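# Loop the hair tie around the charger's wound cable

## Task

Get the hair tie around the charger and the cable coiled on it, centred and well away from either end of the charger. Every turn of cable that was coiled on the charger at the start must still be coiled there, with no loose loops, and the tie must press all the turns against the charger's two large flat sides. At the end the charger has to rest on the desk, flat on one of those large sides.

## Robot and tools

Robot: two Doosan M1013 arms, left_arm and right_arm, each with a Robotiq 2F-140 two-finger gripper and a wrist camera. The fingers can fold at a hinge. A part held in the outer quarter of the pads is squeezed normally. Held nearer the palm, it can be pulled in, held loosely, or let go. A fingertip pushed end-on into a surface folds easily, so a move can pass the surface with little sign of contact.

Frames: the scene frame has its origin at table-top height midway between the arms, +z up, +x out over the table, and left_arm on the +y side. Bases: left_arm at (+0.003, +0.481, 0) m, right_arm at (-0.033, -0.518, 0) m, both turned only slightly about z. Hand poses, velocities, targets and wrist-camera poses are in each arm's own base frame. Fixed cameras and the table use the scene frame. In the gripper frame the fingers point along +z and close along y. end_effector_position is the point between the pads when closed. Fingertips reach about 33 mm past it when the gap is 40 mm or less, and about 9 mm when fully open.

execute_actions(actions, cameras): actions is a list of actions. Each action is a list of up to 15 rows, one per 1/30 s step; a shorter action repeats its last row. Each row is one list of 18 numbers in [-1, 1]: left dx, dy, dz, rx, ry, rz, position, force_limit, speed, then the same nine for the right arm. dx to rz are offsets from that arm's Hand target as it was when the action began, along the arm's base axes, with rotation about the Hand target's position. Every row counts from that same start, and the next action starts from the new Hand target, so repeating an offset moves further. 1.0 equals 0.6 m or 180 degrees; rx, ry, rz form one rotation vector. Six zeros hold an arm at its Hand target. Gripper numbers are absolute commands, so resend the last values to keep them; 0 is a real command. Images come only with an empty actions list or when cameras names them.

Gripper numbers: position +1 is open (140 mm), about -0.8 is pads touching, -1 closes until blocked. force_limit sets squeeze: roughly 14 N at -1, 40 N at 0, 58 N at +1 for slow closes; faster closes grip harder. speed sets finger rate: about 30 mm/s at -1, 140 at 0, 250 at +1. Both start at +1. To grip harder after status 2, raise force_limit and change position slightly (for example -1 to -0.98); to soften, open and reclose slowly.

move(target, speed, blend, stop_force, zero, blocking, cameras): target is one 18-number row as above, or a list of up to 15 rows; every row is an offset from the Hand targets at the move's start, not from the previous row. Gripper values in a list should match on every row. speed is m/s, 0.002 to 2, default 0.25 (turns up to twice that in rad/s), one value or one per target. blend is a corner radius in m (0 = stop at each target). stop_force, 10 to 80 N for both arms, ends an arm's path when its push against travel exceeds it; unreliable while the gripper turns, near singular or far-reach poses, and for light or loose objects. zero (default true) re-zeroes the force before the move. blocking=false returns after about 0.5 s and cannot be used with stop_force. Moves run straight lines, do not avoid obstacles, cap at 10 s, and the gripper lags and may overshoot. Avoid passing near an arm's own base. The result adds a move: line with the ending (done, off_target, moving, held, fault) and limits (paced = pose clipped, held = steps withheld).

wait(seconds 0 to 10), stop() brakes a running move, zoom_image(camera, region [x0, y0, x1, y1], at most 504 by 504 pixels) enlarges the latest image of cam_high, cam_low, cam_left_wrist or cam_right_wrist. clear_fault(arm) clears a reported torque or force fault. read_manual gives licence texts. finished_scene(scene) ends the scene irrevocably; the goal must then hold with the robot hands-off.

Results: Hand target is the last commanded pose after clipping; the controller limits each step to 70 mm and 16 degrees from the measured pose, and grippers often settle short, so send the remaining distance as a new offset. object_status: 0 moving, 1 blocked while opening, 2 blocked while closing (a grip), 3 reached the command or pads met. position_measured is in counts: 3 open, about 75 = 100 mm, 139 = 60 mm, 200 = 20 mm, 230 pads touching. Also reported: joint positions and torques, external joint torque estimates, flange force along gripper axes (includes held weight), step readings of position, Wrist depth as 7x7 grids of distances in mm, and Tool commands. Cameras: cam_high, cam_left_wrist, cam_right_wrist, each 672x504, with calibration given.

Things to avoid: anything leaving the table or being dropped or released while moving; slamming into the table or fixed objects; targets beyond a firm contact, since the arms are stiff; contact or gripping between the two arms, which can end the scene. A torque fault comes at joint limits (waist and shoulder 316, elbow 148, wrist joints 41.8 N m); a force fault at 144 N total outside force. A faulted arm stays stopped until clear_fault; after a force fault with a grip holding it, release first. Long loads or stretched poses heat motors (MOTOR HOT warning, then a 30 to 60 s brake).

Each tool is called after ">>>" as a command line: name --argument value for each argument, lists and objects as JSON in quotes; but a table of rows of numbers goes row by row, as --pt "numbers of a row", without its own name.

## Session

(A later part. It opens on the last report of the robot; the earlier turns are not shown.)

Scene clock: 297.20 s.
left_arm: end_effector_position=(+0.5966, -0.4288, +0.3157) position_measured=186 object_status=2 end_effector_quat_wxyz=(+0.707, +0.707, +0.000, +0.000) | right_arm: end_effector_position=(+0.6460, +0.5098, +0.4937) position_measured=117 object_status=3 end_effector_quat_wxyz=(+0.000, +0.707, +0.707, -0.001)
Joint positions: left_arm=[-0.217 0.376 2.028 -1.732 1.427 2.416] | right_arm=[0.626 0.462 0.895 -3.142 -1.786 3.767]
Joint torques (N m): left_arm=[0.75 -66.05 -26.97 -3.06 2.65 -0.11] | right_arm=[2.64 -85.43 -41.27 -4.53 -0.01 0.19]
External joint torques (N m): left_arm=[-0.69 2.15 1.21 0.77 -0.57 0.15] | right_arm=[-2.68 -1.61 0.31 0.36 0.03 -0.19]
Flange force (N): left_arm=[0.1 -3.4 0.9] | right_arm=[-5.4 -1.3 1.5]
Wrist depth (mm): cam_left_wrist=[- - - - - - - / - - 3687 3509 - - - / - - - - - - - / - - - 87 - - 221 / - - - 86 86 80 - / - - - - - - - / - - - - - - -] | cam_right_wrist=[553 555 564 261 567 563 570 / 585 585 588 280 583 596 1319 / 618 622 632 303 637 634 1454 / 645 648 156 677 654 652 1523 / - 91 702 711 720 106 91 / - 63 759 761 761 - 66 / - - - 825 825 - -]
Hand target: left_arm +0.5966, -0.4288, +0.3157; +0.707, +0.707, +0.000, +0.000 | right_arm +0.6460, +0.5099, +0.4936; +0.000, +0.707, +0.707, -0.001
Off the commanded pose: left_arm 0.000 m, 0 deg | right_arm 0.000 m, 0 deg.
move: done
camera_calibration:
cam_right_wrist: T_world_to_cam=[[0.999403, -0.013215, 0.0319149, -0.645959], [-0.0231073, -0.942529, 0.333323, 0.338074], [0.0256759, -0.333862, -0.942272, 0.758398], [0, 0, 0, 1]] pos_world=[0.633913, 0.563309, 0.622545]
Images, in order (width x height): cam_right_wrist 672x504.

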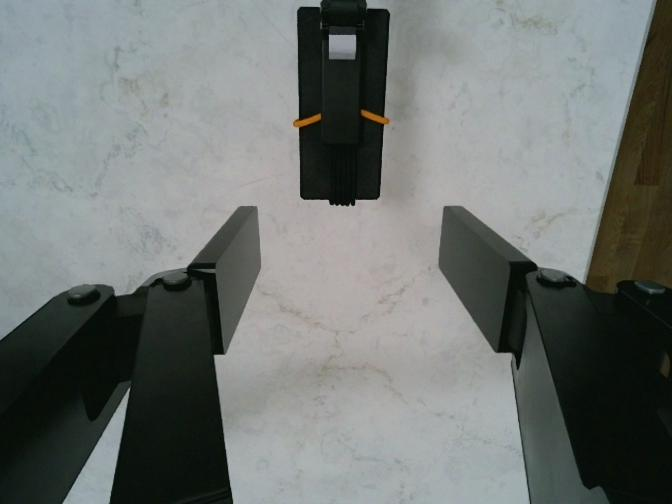

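>>> move --pt "0 0 0 0 0 0 -1 1 -1 0.0013 0.0045 -0.251 0 0 0 0.1 -0.5 -1" --pt "0 0 0 0 0 0 -1 1 -1 0.0013 0.0045 -0.251 0 0 0 -1 -0.3 -1" --speed 0.12

>>> wait --seconds 1 --cameras '["cam_right_wrist"]'

Scene clock: 308.03 s.
left_arm: end_effector_position=(+0.5966, -0.4288, +0.3157) position_measured=186 object_status=2 end_effector_quat_wxyz=(+0.707, +0.707, +0.000, +0.000) | right_arm: end_effector_position=(+0.6468, +0.5126, +0.3430) position_measured=140 object_status=0 end_effector_quat_wxyz=(+0.000, +0.707, +0.707, -0.001)
Joint positions: left_arm=[-0.217 0.376 2.028 -1.732 1.427 2.416] | right_arm=[0.628 0.445 1.191 -3.142 -1.507 3.769]
Joint torques (N m): left_arm=[-3.56 -67.74 -26.34 -2.29 4.43 -0.1] | right_arm=[2.44 -82.28 -42.78 -4.68 2.29 0.36]
External joint torques (N m): left_arm=[3.57 3.91 0.55 0 -2.36 0.15] | right_arm=[-2.41 -4.2 0.88 0.4 -2.27 -0.36]
Flange force (N): left_arm=[4.5 -5.1 -2.6] | right_arm=[-7.5 -4.0 -3.0]
Wrist depth (mm): cam_left_wrist=[449 - 3453 4029 - - 4532 / - - 2901 3399 - 168 163 / 464 559 4266 141 - - 174 / 457 562 - - - 195 191 / - - - - 85 80 208 / - - - - - - - / - - - - - - -] | cam_right_wrist=[422 422 416 124 138 429 430 / 448 445 442 132 147 452 454 / 473 473 473 139 158 478 483 / 500 498 125 161 155 504 516 / - 91 116 542 528 85 91 / - 66 566 580 579 - - / - - 625 632 - - -]
Hand target: left_arm +0.5966, -0.4288, +0.3157; +0.707, +0.707, +0.000, +0.000 | right_arm +0.6468, +0.5126, +0.3430; +0.000, +0.707, +0.707, -0.001
Off the commanded pose: left_arm 0.000 m, 0 deg | right_arm 0.000 m, 0 deg.
move: done

Scene clock: 309.03 s.
left_arm: end_effector_position=(+0.5966, -0.4288, +0.3157) position_measured=186 object_status=2 end_effector_quat_wxyz=(+0.707, +0.707, +0.000, +0.000) | right_arm: end_effector_position=(+0.6468, +0.5126, +0.3430) position_measured=140 object_status=2 end_effector_quat_wxyz=(+0.000, +0.707, +0.707, -0.001)
Joint positions: left_arm=[-0.217 0.376 2.028 -1.732 1.427 2.416] | right_arm=[0.628 0.445 1.191 -3.142 -1.507 3.769]
Joint torques (N m): left_arm=[-3.33 -67.68 -26.34 -2.33 4.55 -0.07] | right_arm=[2.36 -82.29 -42.87 -4.72 2.35 0.39]
External joint torques (N m): left_arm=[3.38 4 0.61 0.05 -2.47 0.12] | right_arm=[-2.38 -4.22 0.98 0.46 -2.33 -0.39]
Flange force (N): left_arm=[4.4 -5.1 -2.2] | right_arm=[-7.6 -4.2 -2.9]
Wrist depth (mm): cam_left_wrist=[- - - - - - - / 408 - 3022 - 3626 169 2686 / - - - - - 4351 175 / 417 - - - - 193 191 / - - - 90 85 80 203 / - - - - - - - / - - - - - - -] | cam_right_wrist=[425 423 416 124 138 429 431 / 447 447 441 131 146 450 455 / 465 475 471 139 158 479 481 / 501 501 124 160 156 502 508 / - 91 116 540 529 85 91 / - 66 559 577 569 - - / - - - 627 - - -]
Hand target: left_arm +0.5966, -0.4288, +0.3157; +0.707, +0.707, +0.000, +0.000 | right_arm +0.6468, +0.5126, +0.3430; +0.000, +0.707, +0.707, -0.001
Tool commands: left_gripper/position=-1.0 left_gripper/force_limit=+1.0 left_gripper/speed=-1.0 right_gripper/position=-1.0 right_gripper/force_limit=-0.3 right_gripper/speed=-1.0
Off the commanded pose: left_arm 0.000 m, 0 deg | right_arm 0.000 m, 0 deg.
wait: 1.00 s; at rest by 0.17 s
camera_calibration:
cam_right_wrist: T_world_to_cam=[[0.999406, -0.0132451, 0.0318236, -0.641858], [-0.0231085, -0.942486, 0.333447, 0.390754], [0.0255768, -0.333984, -0.942232, 0.617485], [0, 0, 0, 1]] pos_world=[0.634713, 0.566008, 0.471945]
Images, in order (width x height): cam_right_wrist 672x504.

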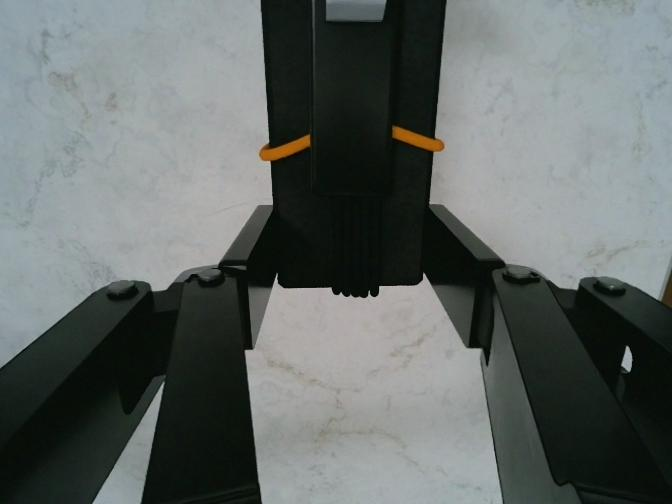

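>>> move --pt "0 0 0 0 0 0 0.1 0 -1 0 0 0 0 0 0 -1 -0.3 -1" --pt "0 0.38 0 0 0 0 0.1 0 -1 0 0 0 0 0 0 -1 -0.3 -1" --speed 0.12 --cameras '["cam_left_wrist","cam_right_wrist"]'

>>> move --target '[0,0,0,0,0,0,0.1,0,-1,0,0,-0.475,0,0,0,-1,-0.3,-1]' --speed 0.2

>>> move --target '[0,0,0,0,0,0,0.1,0,-1,0,0,-0.035,0,0,0,-1,-0.3,-1]' --speed 0.01 --stop_force 10 --cameras '["cam_left_wrist","cam_right_wrist"]'

Scene clock: 321.67 s.
left_arm: end_effector_position=(+0.5966, -0.2009, +0.3157) position_measured=117 object_status=3 end_effector_quat_wxyz=(+0.707, +0.707, +0.000, +0.000) | right_arm: end_effector_position=(+0.6468, +0.5126, +0.3430) position_measured=140 object_status=2 end_effector_quat_wxyz=(+0.000, +0.707, +0.707, -0.001)
Joint positions: left_arm=[0.161 0.384 2.015 -1.452 1.68 2.406] | right_arm=[0.628 0.445 1.191 -3.142 -1.507 3.769]
Joint torques (N m): left_arm=[0.42 -64.3 -24.72 -1.86 1.51 -0.1] | right_arm=[2.93 -87.73 -43.44 -4.52 0.17 0.19]
External joint torques (N m): left_arm=[-0.52 0.25 -0.22 0.34 0.54 0.15] | right_arm=[-2.92 1.2 1.53 0.26 -0.16 -0.19]
Flange force (N): left_arm=[0.6 -0.4 -0.3] | right_arm=[-4.1 0.9 2.4]
Wrist depth (mm): cam_left_wrist=[- - - 3566 3399 - 469 / - - 4266 - 400 389 383 / - - 3626 5059 414 405 384 / 485 - 130 - 138 631 646 / - - 1127 - - - 86 / - - 1041 963 - - - / - - 958 950 - - -] | cam_right_wrist=[423 421 421 134 140 429 434 / 444 447 444 142 148 451 454 / 471 471 472 150 466 482 484 / 501 502 125 160 156 502 509 / - 91 116 545 528 85 91 / - 66 567 580 - - - / - - 620 627 - - -]
Hand target: left_arm +0.5966, -0.2008, +0.3157; +0.707, +0.707, +0.000, +0.000 | right_arm +0.6468, +0.5126, +0.3430; +0.000, +0.707, +0.707, -0.001
Off the commanded pose: left_arm 0.000 m, 0 deg | right_arm 0.000 m, 0 deg.
move: done
camera_calibration:
cam_left_wrist: T_world_to_cam=[[-0.00470735, 0.0301443, 0.999534, -0.298637], [-0.930741, 0.365354, -0.0154019, 0.63288], [-0.365649, -0.93038, 0.0263367, 0.162855], [0, 0, 0, 1]] pos_world=[0.647189, -0.0707065, 0.303957]
cam_right_wrist: T_world_to_cam=[[0.999403, -0.0132108, 0.0319175, -0.64192], [-0.0231075, -0.942487, 0.333444, 0.390754], [0.0256767, -0.333983, -0.942229, 0.617419], [0, 0, 0, 1]] pos_world=[0.634713, 0.566008, 0.471944]
Images, in order (width x height): cam_left_wrist 672x504, cam_right_wrist 672x504.

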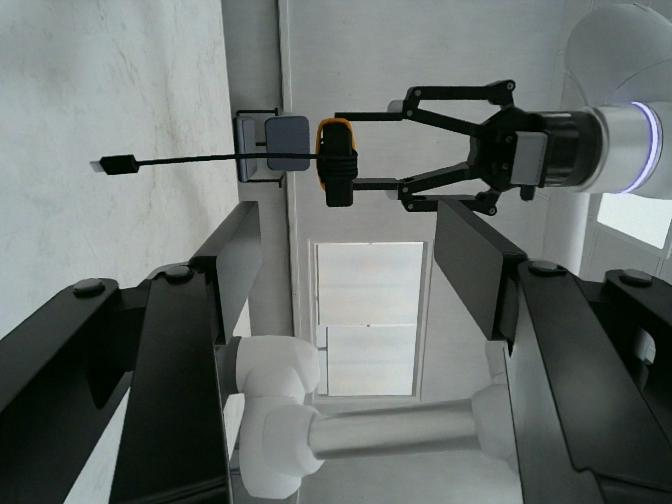

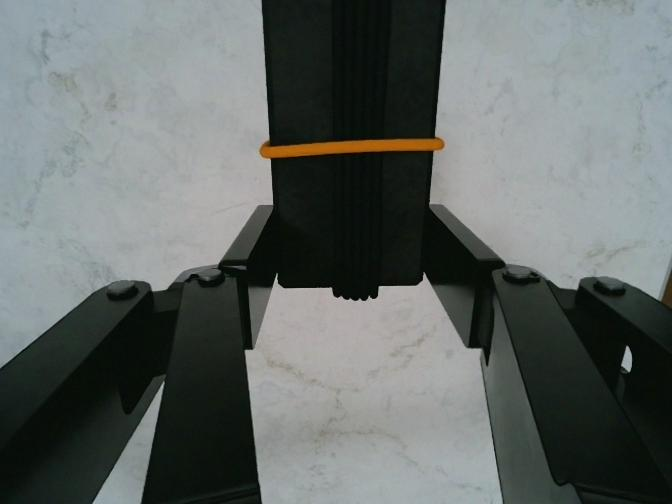

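Scene clock: 323.57 s.
left_arm: end_effector_position=(+0.5966, -0.2008, +0.3157) position_measured=117 object_status=3 end_effector_quat_wxyz=(+0.707, +0.707, +0.000, +0.000) | right_arm: end_effector_position=(+0.6468, +0.5126, +0.0581) position_measured=140 object_status=2 end_effector_quat_wxyz=(+0.000, +0.707, +0.707, -0.001)
Joint positions: left_arm=[0.161 0.384 2.015 -1.452 1.68 2.406] | right_arm=[0.628 0.582 1.513 -3.142 -1.048 3.769]
Joint torques (N m): left_arm=[0.54 -63.76 -24.7 -1.64 1.87 -0.07] | right_arm=[2.78 -95.05 -38.02 -3.89 0.23 0.21]
External joint torques (N m): left_arm=[-0.53 0.06 -0.16 0.14 0.18 0.12] | right_arm=[-2.75 1.34 1.53 0.18 -0.21 -0.21]
Flange force (N): left_arm=[0.4 -0.2 0.4] | right_arm=[-3.9 0.9 1.8]
Wrist depth (mm): cam_left_wrist=[413 - - 3626 469 - - / - 378 386 367 367 - 4629 / 487 412 395 360 372 - 3199 / - - 152 - 138 117 - / - - 1088 - - - 86 / - - 1051 958 - - - / - - 938 918 - - -] | cam_right_wrist=[169 169 168 134 138 171 173 / 180 179 178 143 176 182 184 / 189 189 190 150 158 192 193 / 203 201 142 160 156 202 205 / - 91 116 217 214 85 91 / - 66 229 232 232 - - / - - 250 250 251 - -]
Hand target: left_arm +0.5966, -0.2008, +0.3157; +0.707, +0.707, +0.000, +0.000 | right_arm +0.6468, +0.5126, +0.0580; +0.000, +0.707, +0.707, -0.001
Off the commanded pose: left_arm 0.000 m, 0 deg | right_arm 0.000 m, 0 deg.
move: done

Scene clock: 325.33 s.
left_arm: end_effector_position=(+0.5966, -0.2008, +0.3157) position_measured=117 object_status=3 end_effector_quat_wxyz=(+0.707, +0.707, +0.000, +0.000) | right_arm: end_effector_position=(+0.6468, +0.5126, +0.0466) position_measured=140 object_status=2 end_effector_quat_wxyz=(+0.000, +0.707, +0.707, -0.001)
Joint positions: left_arm=[0.161 0.384 2.015 -1.452 1.68 2.406] | right_arm=[0.628 0.592 1.52 -3.142 -1.031 3.769]
Joint torques (N m): left_arm=[0.24 -63.43 -24.73 -1.67 1.86 -0.11] | right_arm=[4.81 -80.96 -30.49 -3.33 0.59 0.19]
External joint torques (N m): left_arm=[-0.35 -0.2 -0.15 0.15 0.19 0.15] | right_arm=[-4.78 -12.52 -5.41 -0.33 -0.57 -0.19]
Flange force (N): left_arm=[0.0 0.1 0.2] | right_arm=[-7.3 0.5 -14.8]
Wrist depth (mm): cam_left_wrist=[- - 4729 475 445 - - / - 381 387 367 367 5306 - / - 426 388 369 373 - 2980 / 491 - 130 - 138 - 2559 / - - 1110 4105 - - 86 / - - 1066 1007 830 - - / - - 946 895 - - -] | cam_right_wrist=[159 160 158 131 135 161 162 / 168 168 167 140 146 170 171 / 178 178 178 148 157 181 181 / 189 187 142 160 155 190 192 / - 91 116 203 201 85 91 / - 66 214 219 219 - - / - - 235 236 236 - -]
Hand target: left_arm +0.5966, -0.2008, +0.3157; +0.707, +0.707, +0.000, +0.000 | right_arm +0.6468, +0.5126, +0.0466; +0.000, +0.707, +0.707, -0.001 (not the last commanded pose)
Off the commanded pose: left_arm 0.000 m, 0 deg | right_arm 0.010 m, 0 deg.
move: contact (right_arm)
camera_calibration:
cam_left_wrist: T_world_to_cam=[[-0.00480068, 0.0301802, 0.999533, -0.298573], [-0.93074, 0.365353, -0.0155018, 0.633003], [-0.36565, -0.93038, 0.026336, 0.162892], [0, 0, 0, 1]] pos_world=[0.64729, -0.0707066, 0.303957]
cam_right_wrist: T_world_to_cam=[[0.999401, -0.0131808, 0.0320088, -0.632589], [-0.0231063, -0.94253, 0.333321, 0.489669], [0.0257758, -0.333861, -0.94227, 0.337921], [0, 0, 0, 1]] pos_world=[0.634814, 0.566009, 0.175444]
Images, in order (width x height): cam_left_wrist 672x504, cam_right_wrist 672x504.

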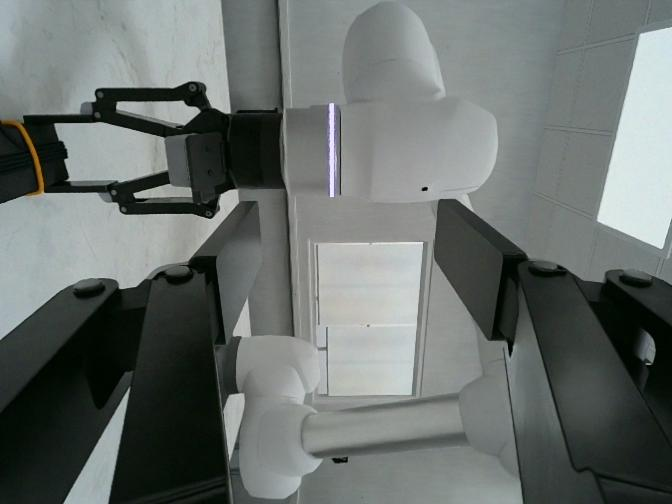

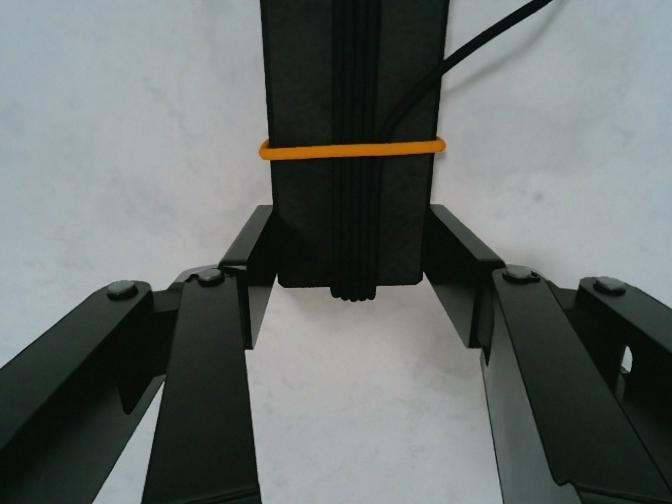

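>>> move --target '[0,0,0,0,0,0,0.1,0,-1,0,0,0.2,0,0,0,-1,-0.3,-1]' --speed 0.1 --cameras '["all"]'

>>> zoom_image --camera "cam_high" --region '[280, 160, 480, 310]'

Scene clock: 334.43 s.
left_arm: end_effector_position=(+0.5966, -0.2008, +0.3157) position_measured=117 object_status=3 end_effector_quat_wxyz=(+0.707, +0.707, +0.000, +0.000) | right_arm: end_effector_position=(+0.6468, +0.5126, +0.1665) position_measured=140 object_status=2 end_effector_quat_wxyz=(+0.000, +0.707, +0.707, -0.001)
Joint positions: left_arm=[0.161 0.384 2.015 -1.452 1.68 2.406] | right_arm=[0.628 0.507 1.421 -3.142 -1.215 3.769]
Joint torques (N m): left_arm=[0.48 -63.78 -24.7 -1.64 1.82 -0.1] | right_arm=[2.93 -89.25 -41.42 -4.18 0.03 0.14]
External joint torques (N m): left_arm=[-0.5 0.04 -0.15 0.14 0.23 0.15] | right_arm=[-2.88 -0.51 2.1 0.18 -0.02 -0.14]
Flange force (N): left_arm=[0.3 -0.2 0.3] | right_arm=[-6.6 -2.4 1.8]
Wrist depth (mm): cam_left_wrist=[414 - - 3885 3347 443 - / - 561 388 388 378 368 - / 437 - 434 407 379 375 391 / 460 - 130 - 138 - 101 / - - 1099 - - - 86 / - - 1061 938 881 - - / - - 946 892 4351 - -] | cam_right_wrist=[266 267 264 132 137 269 269 / 279 281 278 142 147 284 286 / 297 298 295 149 158 301 303 / 314 311 139 161 156 316 322 / - 91 116 341 331 85 91 / - 66 66 377 364 - - / - - 391 395 397 - -]
Hand target: left_arm +0.5966, -0.2008, +0.3157; +0.707, +0.707, +0.000, +0.000 | right_arm +0.6468, +0.5126, +0.1666; +0.000, +0.707, +0.707, -0.001
Off the commanded pose: left_arm 0.000 m, 0 deg | right_arm 0.000 m, 0 deg.
move: done
camera_calibration:
cam_left_wrist: T_world_to_cam=[[-0.00480068, 0.0301802, 0.999533, -0.298573], [-0.93074, 0.365353, -0.0155018, 0.633003], [-0.36565, -0.93038, 0.026336, 0.162892], [0, 0, 0, 1]] pos_world=[0.64729, -0.0707066, 0.303957]
cam_right_wrist: T_world_to_cam=[[0.999403, -0.0132139, 0.0319168, -0.636285], [-0.0231078, -0.942518, 0.333356, 0.449652], [0.0256772, -0.333894, -0.942261, 0.451075], [0, 0, 0, 1]] pos_world=[0.634713, 0.566009, 0.295444]

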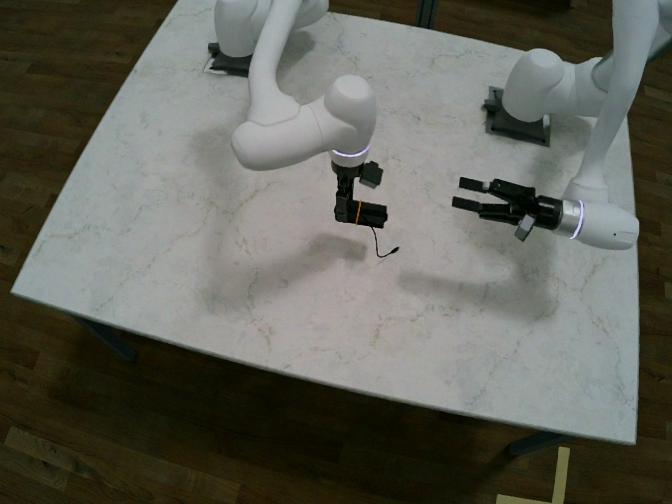

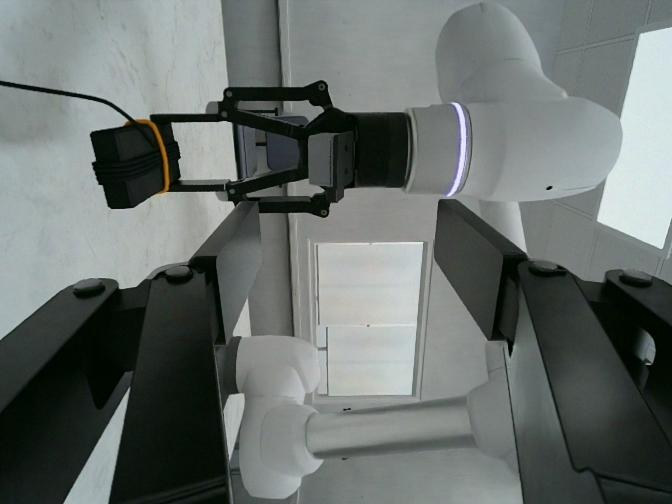

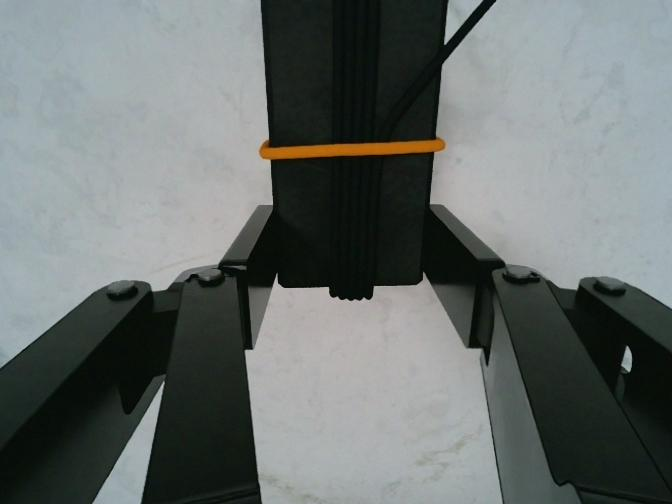

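Scaled by 2.520 from the camera's 672x504 image, which has a finer 960x720 frame.

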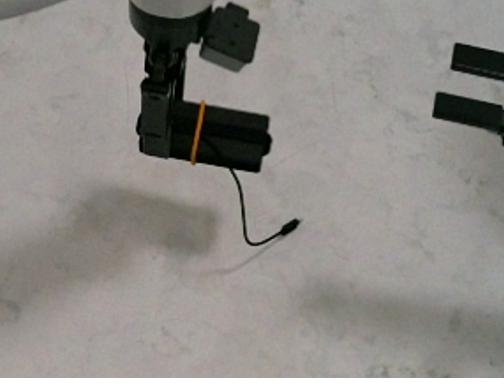

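>>> move --target '[0.07,0.05,-0.06,0,-0.5,0,0.1,0,-1,0,0,0.25,0,0,0,-1,-0.3,-1]' --speed 0.15 --cameras '["all"]'

>>> zoom_image --camera "cam_left_wrist" --region '[200, 50, 500, 350]'

>>> zoom_image --camera "cam_high" --region '[280, 120, 480, 270]'

Scene clock: 367.13 s.
left_arm: end_effector_position=(+0.6386, -0.1708, +0.2797) position_measured=117 object_status=3 end_effector_quat_wxyz=(+0.500, +0.500, -0.500, +0.500) | right_arm: end_effector_position=(+0.6468, +0.5126, +0.3166) position_measured=140 object_status=2 end_effector_quat_wxyz=(+0.000, +0.707, +0.707, -0.001)
Joint positions: left_arm=[0.196 0.486 1.936 -1.422 1.699 4.003] | right_arm=[0.628 0.449 1.232 -3.142 -1.461 3.769]
Joint torques (N m): left_arm=[0.19 -71.94 -23.79 -1.52 1.92 0.11] | right_arm=[3.08 -87.82 -43.3 -4.49 0.18 0.2]
External joint torques (N m): left_arm=[-0.2 -0.5 -0.14 0.15 0.18 -0.11] | right_arm=[-3.13 1.57 1.72 0.24 -0.16 -0.2]
Flange force (N): left_arm=[0.9 0.2 0.0] | right_arm=[-4.2 1.2 2.6]
Wrist depth (mm): cam_left_wrist=[- - - 388 378 - 3956 / 4351 - - - - - 3626 / 4266 - - - 3817 - 906 / 3566 4440 130 - 139 116 954 / - - - - 580 - 86 / - - 456 - - - - / - - - - 384 - -] | cam_right_wrist=[399 403 396 132 136 403 404 / 423 424 417 142 147 428 430 / 444 447 442 150 157 454 453 / 465 467 124 161 156 475 485 / - 91 116 509 122 85 91 / - 66 538 549 - - - / - - 583 597 - - -]
Hand target: left_arm +0.6386, -0.1708, +0.2797; +0.500, +0.500, -0.501, +0.500 | right_arm +0.6468, +0.5126, +0.3166; +0.000, +0.707, +0.707, -0.001
Off the commanded pose: left_arm 0.000 m, 0 deg | right_arm 0.000 m, 0 deg.
move: done
camera_calibration:
cam_left_wrist: T_world_to_cam=[[-0.999534, 0.0301443, -0.00470735, 0.652822], [0.0154019, 0.365354, -0.930741, 0.31227], [-0.0263367, -0.93038, -0.365649, 0.100025], [0, 0, 0, 1]] pos_world=[0.650343, -0.0407065, 0.330289]
cam_right_wrist: T_world_to_cam=[[0.999403, -0.013215, 0.0319149, -0.641171], [-0.0231073, -0.942529, 0.333323, 0.399672], [0.0256759, -0.333862, -0.942272, 0.592399], [0, 0, 0, 1]] pos_world=[0.634813, 0.566009, 0.445445]

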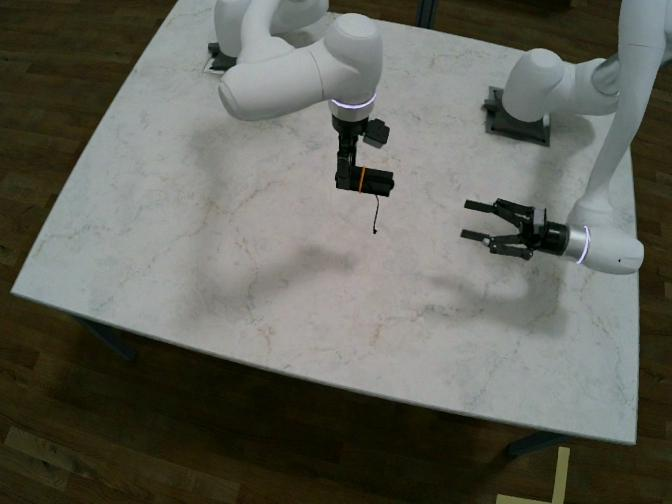

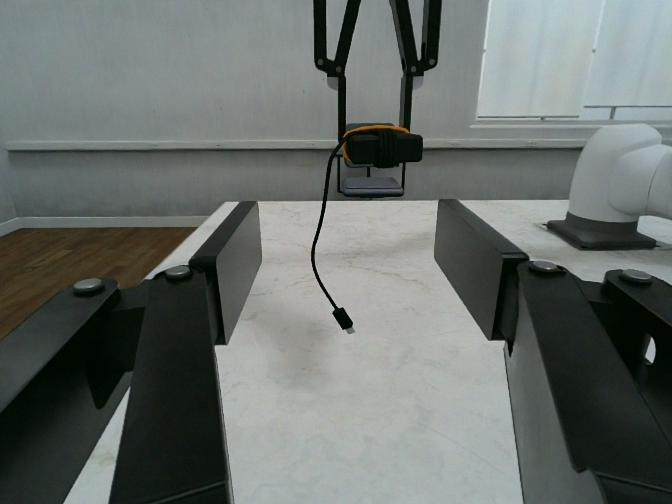

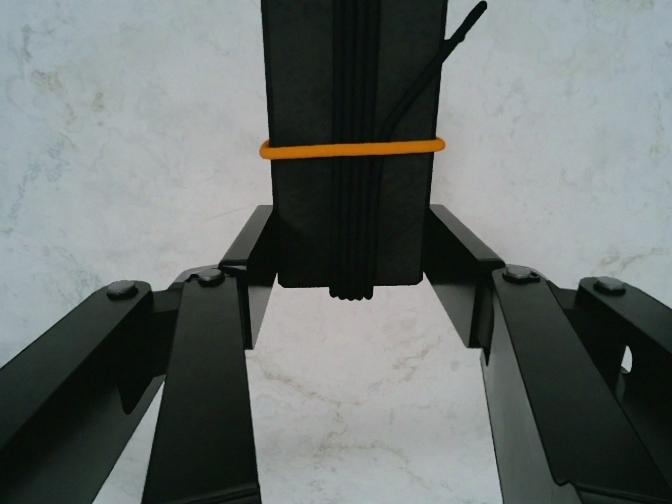

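Scaled by 1.680 from the camera's 672x504 image, which has a finer 960x720 frame.

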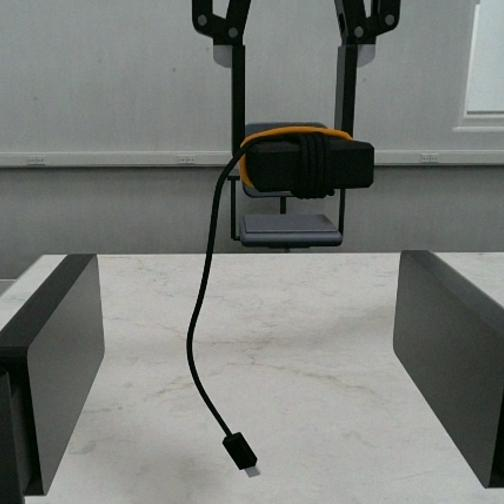

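Scaled by 2.520 from the camera's 672x504 image, which has a finer 960x720 frame.

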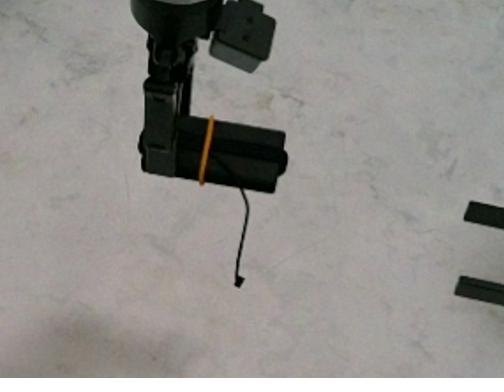

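>>> move --pt "0.0207 0 -0.0895 0 0 0 0.1 0 -1 0 0 0 0 0 0 -1 -0.3 -1" --pt "0.0207 -0.337 -0.0895 0 0 0 0.1 0 -1 0 0 0 0 0 0 -1 -0.3 -1" --speed 0.1 --cameras '["all"]'

Scene clock: 391.33 s.
left_arm: end_effector_position=(+0.6510, -0.3730, +0.2260) position_measured=117 object_status=3 end_effector_quat_wxyz=(+0.500, +0.500, -0.501, +0.500) | right_arm: end_effector_position=(+0.6468, +0.5126, +0.3166) position_measured=140 object_status=2 end_effector_quat_wxyz=(+0.000, +0.707, +0.707, -0.001)
Joint positions: left_arm=[-0.115 0.552 1.966 -1.663 1.503 4.092] | right_arm=[0.628 0.449 1.232 -3.142 -1.461 3.769]
Joint torques (N m): left_arm=[-1.52 -75.27 -21.3 -2.14 2.07 -0.17] | right_arm=[2.94 -87.87 -43.3 -4.46 0.2 0.2]
External joint torques (N m): left_arm=[1.71 -0.74 -0.06 0.32 0.19 0.17] | right_arm=[-2.99 1.3 1.62 0.22 -0.18 -0.2]
Flange force (N): left_arm=[0.8 0.4 -3.2] | right_arm=[-4.2 0.9 2.4]
Wrist depth (mm): cam_left_wrist=[3687 4105 3064 - - 116 - / - - - 3687 4629 4729 - / - - 4184 3296 4184 - 785 / 3296 4184 130 - 138 - 780 / - - - - - - 86 / - - 380 358 383 - - / - - 323 319 321 - -] | cam_right_wrist=[399 399 397 132 137 406 406 / 421 423 416 142 143 426 426 / 449 446 441 149 446 451 450 / 476 469 124 161 156 475 482 / - 91 116 510 498 85 91 / - 66 539 548 547 - - / - - 591 588 - - -]
Hand target: left_arm +0.6510, -0.3730, +0.2260; +0.500, +0.500, -0.501, +0.500 | right_arm +0.6468, +0.5126, +0.3166; +0.000, +0.707, +0.707, -0.001
Off the commanded pose: left_arm 0.000 m, 0 deg | right_arm 0.000 m, 0 deg.
move: done
camera_calibration:
cam_left_wrist: T_world_to_cam=[[-0.999536, 0.0300869, -0.00483651, 0.671079], [0.0155011, 0.365354, -0.93074, 0.335963], [-0.026236, -0.930382, -0.365651, -0.107343], [0, 0, 0, 1]] pos_world=[0.662743, -0.242806, 0.27669]
cam_right_wrist: T_world_to_cam=[[0.999401, -0.0131808, 0.0320088, -0.641231], [-0.0231063, -0.94253, 0.333321, 0.399672], [0.0257758, -0.333861, -0.94227, 0.592334], [0, 0, 0, 1]] pos_world=[0.634814, 0.566009, 0.445444]

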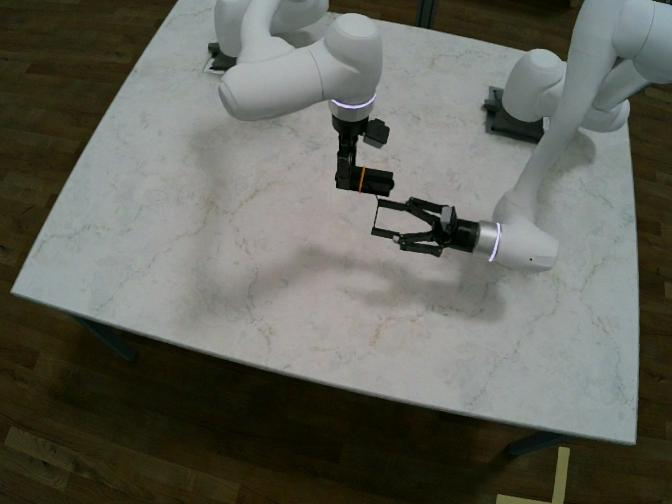

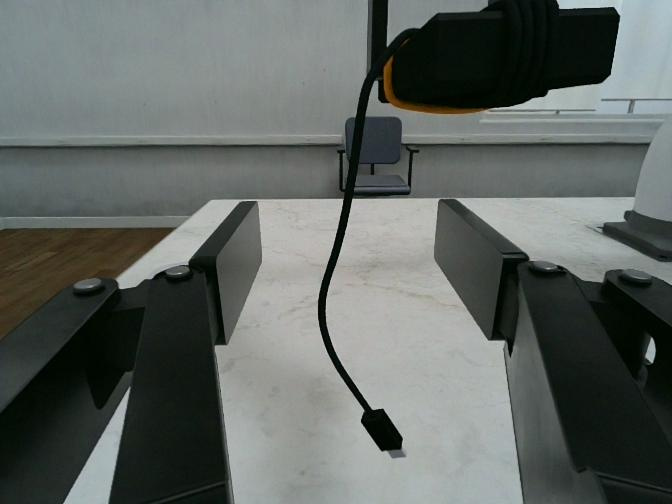

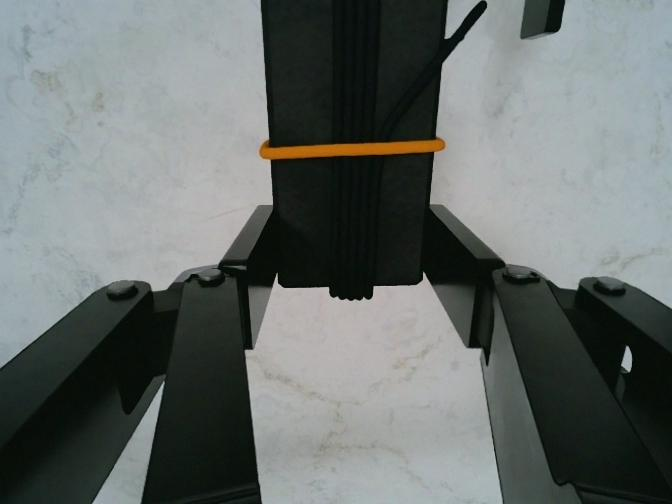

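>>> move --target '[0,0,0,0,0,0,-1,0,-1,0,0,0,0,0,0,-1,-0.3,-1]'

>>> wait --seconds 1.2 --cameras '["cam_left_wrist","cam_right_wrist"]'

Scene clock: 398.20 s.
left_arm: end_effector_position=(+0.6510, -0.3730, +0.2260) position_measured=228 object_status=0 end_effector_quat_wxyz=(+0.500, +0.500, -0.501, +0.500) | right_arm: end_effector_position=(+0.6468, +0.5126, +0.3166) position_measured=140 object_status=2 end_effector_quat_wxyz=(+0.000, +0.707, +0.707, -0.001)
Joint positions: left_arm=[-0.115 0.552 1.966 -1.663 1.503 4.092] | right_arm=[0.628 0.449 1.232 -3.142 -1.461 3.769]
Joint torques (N m): left_arm=[0.63 -75.17 -21.25 -1.97 2 -0.14] | right_arm=[2.84 -87.83 -43.36 -4.47 0.17 0.18]
External joint torques (N m): left_arm=[-0.59 -0.92 -0.18 0.12 0.27 0.14] | right_arm=[-2.82 1.29 1.7 0.23 -0.15 -0.18]
Flange force (N): left_arm=[1.1 0.8 0.5] | right_arm=[-4.2 0.6 2.6]
Wrist depth (mm): cam_left_wrist=[- - - - - - 4440 / - - - 4629 4629 3687 3296 / 4029 - - 4029 3817 - 788 / 3399 3399 - 108 - - 783 / 2559 - - - 79 - - / - - - - - - - / - - - - - - -] | cam_right_wrist=[398 399 397 132 137 405 406 / 420 422 415 142 147 427 427 / 437 446 441 149 157 450 453 / 482 473 124 161 140 473 478 / - 91 116 512 493 85 91 / - 66 536 540 549 - - / - - 591 594 - - -]
Hand target: left_arm +0.6510, -0.3730, +0.2260; +0.500, +0.500, -0.501, +0.500 | right_arm +0.6468, +0.5126, +0.3166; +0.000, +0.707, +0.707, -0.001
Off the commanded pose: left_arm 0.000 m, 0 deg | right_arm 0.000 m, 0 deg.
move: done

Scene clock: 399.40 s.
left_arm: end_effector_position=(+0.6510, -0.3730, +0.2260) position_measured=228 object_status=2 end_effector_quat_wxyz=(+0.500, +0.500, -0.501, +0.500) | right_arm: end_effector_position=(+0.6468, +0.5126, +0.3166) position_measured=140 object_status=2 end_effector_quat_wxyz=(+0.000, +0.707, +0.707, -0.001)
Joint positions: left_arm=[-0.115 0.552 1.966 -1.663 1.503 4.092] | right_arm=[0.628 0.449 1.232 -3.142 -1.461 3.769]
Joint torques (N m): left_arm=[0.86 -75.02 -21.3 -2.03 2.06 -0.15] | right_arm=[2.83 -87.95 -43.24 -4.49 0.21 0.19]
External joint torques (N m): left_arm=[-0.87 -0.45 0.03 0.19 0.2 0.15] | right_arm=[-2.88 1.76 1.67 0.26 -0.19 -0.19]
Flange force (N): left_arm=[0.4 0.8 0.9] | right_arm=[-3.7 1.3 2.6]
Wrist depth (mm): cam_left_wrist=[- - 4532 - - - - / - 4532 4351 - 190 3347 3817 / - 3956 3751 2653 - - 748 / 3626 4184 - 108 - - 830 / 2530 - - - 79 - - / - - - - - - - / - - - - - - -] | cam_right_wrist=[400 398 394 132 136 404 407 / 421 423 416 142 423 425 429 / 448 448 443 150 157 452 457 / 474 469 124 160 156 476 482 / - 91 116 508 500 85 91 / - 66 540 548 553 - - / - - 591 592 - - -]
Hand target: left_arm +0.6510, -0.3730, +0.2260; +0.500, +0.500, -0.501, +0.500 | right_arm +0.6468, +0.5126, +0.3166; +0.000, +0.707, +0.707, -0.001
Tool commands: left_gripper/position=-1.0 left_gripper/force_limit=+0.0 left_gripper/speed=-1.0 right_gripper/position=-1.0 right_gripper/force_limit=-0.3 right_gripper/speed=-1.0
Off the commanded pose: left_arm 0.000 m, 0 deg | right_arm 0.000 m, 0 deg.
wait: 1.20 s; at rest by 0.17 s
camera_calibration:
cam_left_wrist: T_world_to_cam=[[-0.999533, 0.0301802, -0.00480068, 0.671092], [0.0155018, 0.365353, -0.93074, 0.335906], [-0.026336, -0.93038, -0.36565, -0.107407], [0, 0, 0, 1]] pos_world=[0.662743, -0.242907, 0.27659]
cam_right_wrist: T_world_to_cam=[[0.999401, -0.0131808, 0.0320088, -0.641231], [-0.0231063, -0.94253, 0.333321, 0.399672], [0.0257758, -0.333861, -0.94227, 0.592334], [0, 0, 0, 1]] pos_world=[0.634814, 0.566009, 0.445444]
Images, in order (width x height): cam_left_wrist 672x504, cam_right_wrist 672x504.

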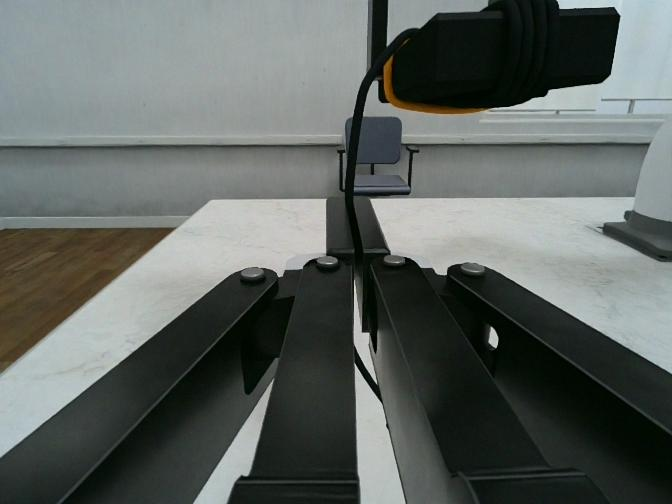

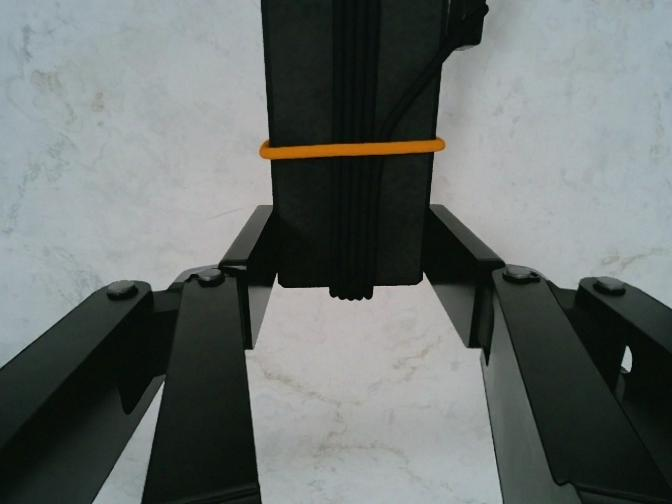

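>>> move --pt "0 0.058 0.083 0 0 0 -1 0 -1 0 0 0 0 0 0 -1 -0.3 -1" --pt "-0.008 0.075 0.167 0 0 0 -1 0 -1 0 0 0 0 0 0 -1 -0.3 -1" --pt "-0.07 0.083 0.175 0 0 0 -1 0 -1 0 0 0 0 0 0 -1 -0.3 -1" --speed 0.06 --blend '[0.01,0.01,0]' --cameras '["cam_left_wrist","cam_right_wrist","cam_high"]'

>>> zoom_image --camera "cam_high" --region '[300, 120, 460, 240]'

Scene clock: 407.03 s.
left_arm: end_effector_position=(+0.6091, -0.3232, +0.3310) position_measured=228 object_status=2 end_effector_quat_wxyz=(+0.500, +0.500, -0.501, +0.500) | right_arm: end_effector_position=(+0.6468, +0.5126, +0.3166) position_measured=140 object_status=2 end_effector_quat_wxyz=(+0.000, +0.707, +0.707, -0.001)
Joint positions: left_arm=[-0.041 0.361 2.01 -1.599 1.542 3.943] | right_arm=[0.628 0.449 1.232 -3.142 -1.461 3.769]
Joint torques (N m): left_arm=[0.86 -64.37 -25.94 -2.24 1.88 -0.12] | right_arm=[2.71 -87.6 -42.97 -4.57 0.09 0.13]
External joint torques (N m): left_arm=[-0.9 1.08 -0.43 0.21 0.13 0.12] | right_arm=[-2.76 1.37 1.4 0.34 -0.07 -0.13]
Flange force (N): left_arm=[-1.3 -2.0 1.1] | right_arm=[-3.5 1.2 2.3]
Wrist depth (mm): cam_left_wrist=[- - 260 254 252 - 3687 / - - 258 - 266 - - / - - - 3751 2653 3153 834 / 3956 3751 - 108 101 - 853 / 2789 - - - 79 79 - / - - - - - - - / - - - - - - -] | cam_right_wrist=[399 400 410 131 138 407 407 / 421 424 419 140 147 428 426 / 447 446 441 149 157 461 455 / 474 465 124 160 156 477 485 / - 91 104 512 137 85 91 / - 66 - 555 552 - - / - - - 588 - - -]
Hand target: left_arm +0.6090, -0.3232, +0.3310; +0.500, +0.500, -0.501, +0.500 | right_arm +0.6468, +0.5126, +0.3166; +0.000, +0.707, +0.707, -0.001
Off the commanded pose: left_arm 0.000 m, 0 deg | right_arm 0.000 m, 0 deg.
move: done
camera_calibration:
cam_left_wrist: T_world_to_cam=[[-0.999534, 0.0301443, -0.00470735, 0.628072], [0.0154019, 0.365354, -0.930741, 0.416152], [-0.0263367, -0.93038, -0.365649, -0.0237865], [0, 0, 0, 1]] pos_world=[0.620743, -0.193106, 0.381589]
cam_right_wrist: T_world_to_cam=[[0.999401, -0.0131808, 0.0320088, -0.641231], [-0.0231063, -0.94253, 0.333321, 0.399672], [0.0257758, -0.333861, -0.94227, 0.592334], [0, 0, 0, 1]] pos_world=[0.634814, 0.566009, 0.445444]

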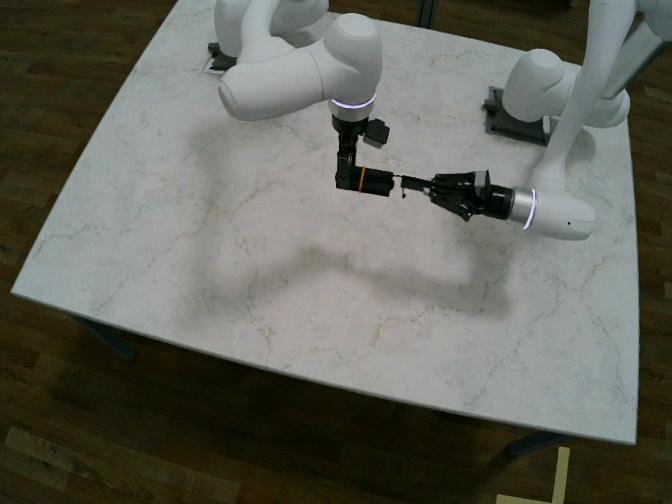

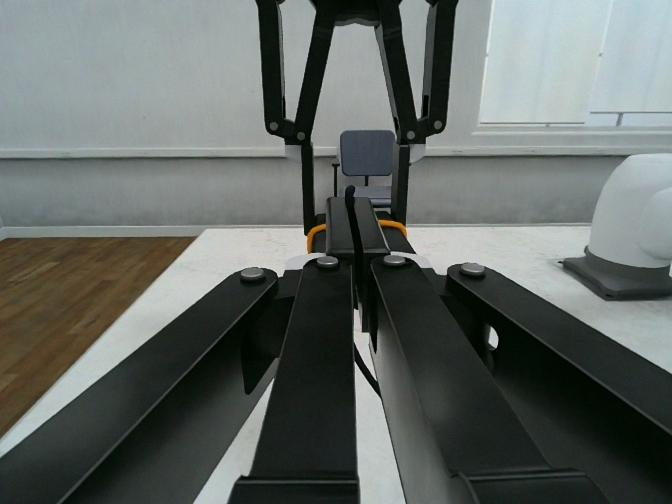

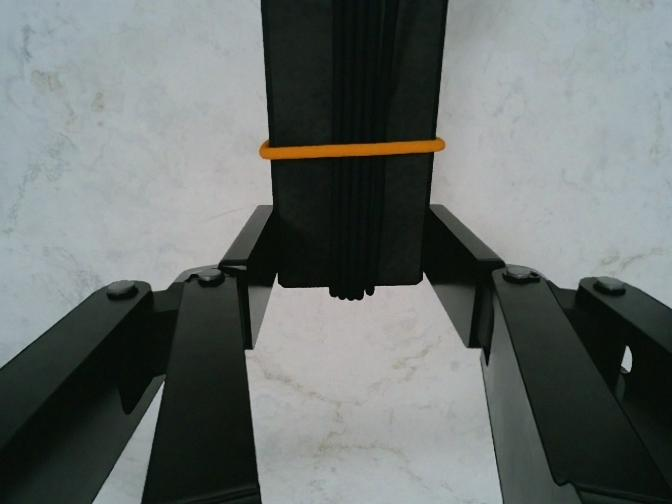

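Scaled by 3.150 from the camera's 672x504 image, which has a finer 960x720 frame.

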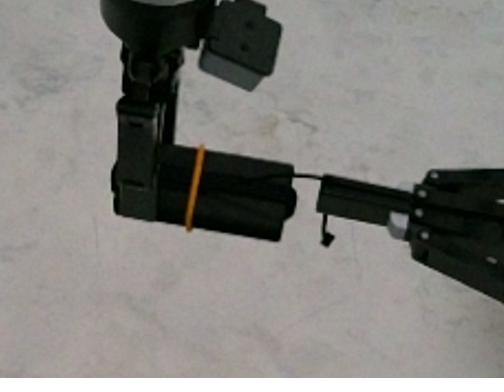

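>>> move --target '[0,-0.008,-0.025,0.222,0,0,-1,0,-1,0,0,0,0,0,0,-1,-0.3,-1]' --speed 0.1

>>> move --target '[0,0,-0.43,0,0,0,-1,0,-1,0,0,-0.43,0,0,0,-1,-0.3,-1]' --speed 0.1 --cameras '["all"]'

>>> zoom_image --camera "cam_high" --region '[300, 160, 460, 280]'

Scene clock: 426.17 s.
left_arm: end_effector_position=(+0.6090, -0.3280, +0.3160) position_measured=228 object_status=2 end_effector_quat_wxyz=(+0.299, +0.641, -0.641, +0.299) | right_arm: end_effector_position=(+0.6468, +0.5126, +0.3166) position_measured=140 object_status=2 end_effector_quat_wxyz=(+0.000, +0.707, +0.707, -0.001)
Joint positions: left_arm=[-0.176 0.17 1.832 -0.96 1.17 3.381] | right_arm=[0.628 0.449 1.232 -3.142 -1.461 3.769]
Joint torques (N m): left_arm=[0.63 -55.29 -37.21 0 0.3 -0.54] | right_arm=[2.95 -87.49 -43.27 -4.41 0.22 0.18]
External joint torques (N m): left_arm=[-0.59 0.86 0.18 0.32 0.2 0.54] | right_arm=[-2.91 0.48 1.47 0.16 -0.21 -0.18]
Flange force (N): left_arm=[-0.8 -0.9 1.0] | right_arm=[-4.7 0.1 2.0]
Wrist depth (mm): cam_left_wrist=[2290 - - 220 - - 674 / 1960 - - 186 - - - / 1813 - - 175 - - - / - - - 108 109 - - / - - - - 79 - - / - - - - - - - / - - - - - - -] | cam_right_wrist=[397 399 397 132 137 404 406 / 421 421 419 140 147 423 428 / 443 446 442 150 158 454 454 / 472 471 124 160 156 476 480 / - 91 116 512 498 85 91 / - 66 535 549 544 - - / - - - 586 - - -]
Hand target: left_arm +0.6090, -0.3280, +0.3160; +0.299, +0.641, -0.641, +0.298 | right_arm +0.6468, +0.5126, +0.3166; +0.000, +0.707, +0.707, -0.001
Off the commanded pose: left_arm 0.000 m, 0 deg | right_arm 0.000 m, 0 deg.
move: done

Scene clock: 429.17 s.
left_arm: end_effector_position=(+0.6090, -0.3281, +0.0580) position_measured=228 object_status=2 end_effector_quat_wxyz=(+0.299, +0.641, -0.641, +0.298) | right_arm: end_effector_position=(+0.6468, +0.5126, +0.0586) position_measured=140 object_status=2 end_effector_quat_wxyz=(+0.000, +0.707, +0.707, -0.001)
Joint positions: left_arm=[-0.176 0.446 2.03 -1.201 0.942 3.861] | right_arm=[0.628 0.582 1.512 -3.142 -1.049 3.769]
Joint torques (N m): left_arm=[0.5 -65.86 -22.89 -0.49 1.26 0.11] | right_arm=[2.85 -94.37 -37.98 -3.91 0.18 0.21]
External joint torques (N m): left_arm=[-0.56 -2 -0.24 0.15 0.16 -0.12] | right_arm=[-2.84 1.14 1.61 0.21 -0.17 -0.21]
Flange force (N): left_arm=[2.9 1.6 -1.9] | right_arm=[-4.3 0.5 1.8]
Wrist depth (mm): cam_left_wrist=[- 296 - 235 237 304 - / - 259 261 193 253 257 259 / 229 229 236 183 222 236 233 / 206 206 207 117 208 207 209 / 188 195 - - 79 79 193 / - - - - - - - / - - - - - - -] | cam_right_wrist=[170 170 169 132 138 172 173 / 181 179 178 140 147 182 183 / 190 190 191 150 158 193 193 / 203 201 142 161 156 202 205 / - 91 116 218 214 85 91 / - 66 229 233 233 - - / - - 250 252 252 - -]
Hand target: left_arm +0.6090, -0.3280, +0.0580; +0.299, +0.641, -0.641, +0.298 | right_arm +0.6468, +0.5126, +0.0586; +0.000, +0.707, +0.707, -0.001
Off the commanded pose: left_arm 0.000 m, 0 deg | right_arm 0.000 m, 0 deg.
move: done
camera_calibration:
cam_left_wrist: T_world_to_cam=[[-0.999533, 0.0262155, 0.0157037, 0.624458], [0.0155016, 0.877817, -0.478745, 0.305727], [-0.0263355, -0.478278, -0.877813, 0.049987], [0, 0, 0, 1]] pos_world=[0.620743, -0.260835, 0.180438]
cam_right_wrist: T_world_to_cam=[[0.999401, -0.0131808, 0.0320088, -0.632976], [-0.0231063, -0.94253, 0.333321, 0.485636], [0.0257758, -0.333861, -0.94227, 0.349323], [0, 0, 0, 1]] pos_world=[0.634814, 0.566009, 0.187544]

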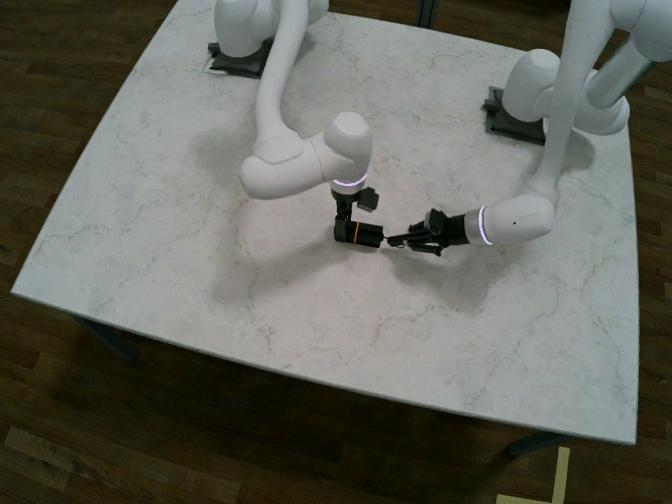

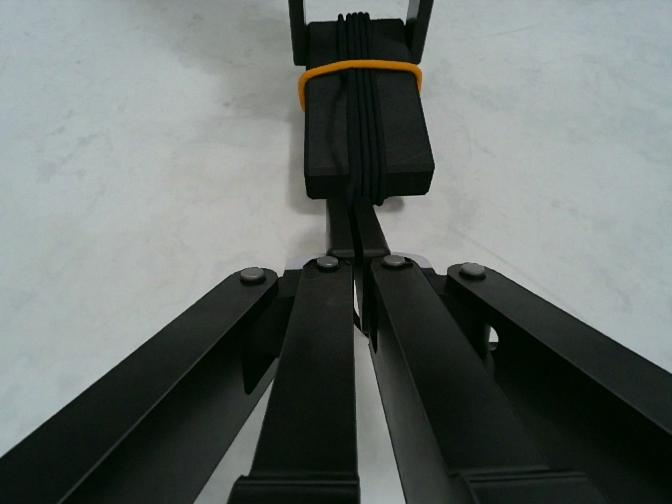

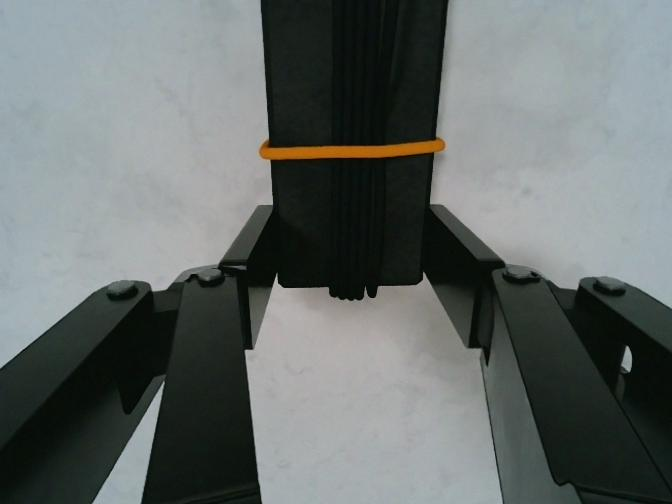

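Scaled by 3.150 from the camera's 672x504 image, which has a finer 960x720 frame.

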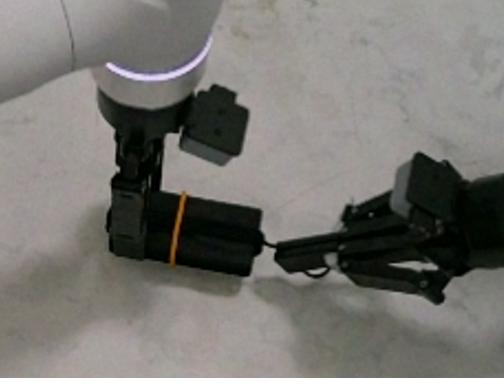

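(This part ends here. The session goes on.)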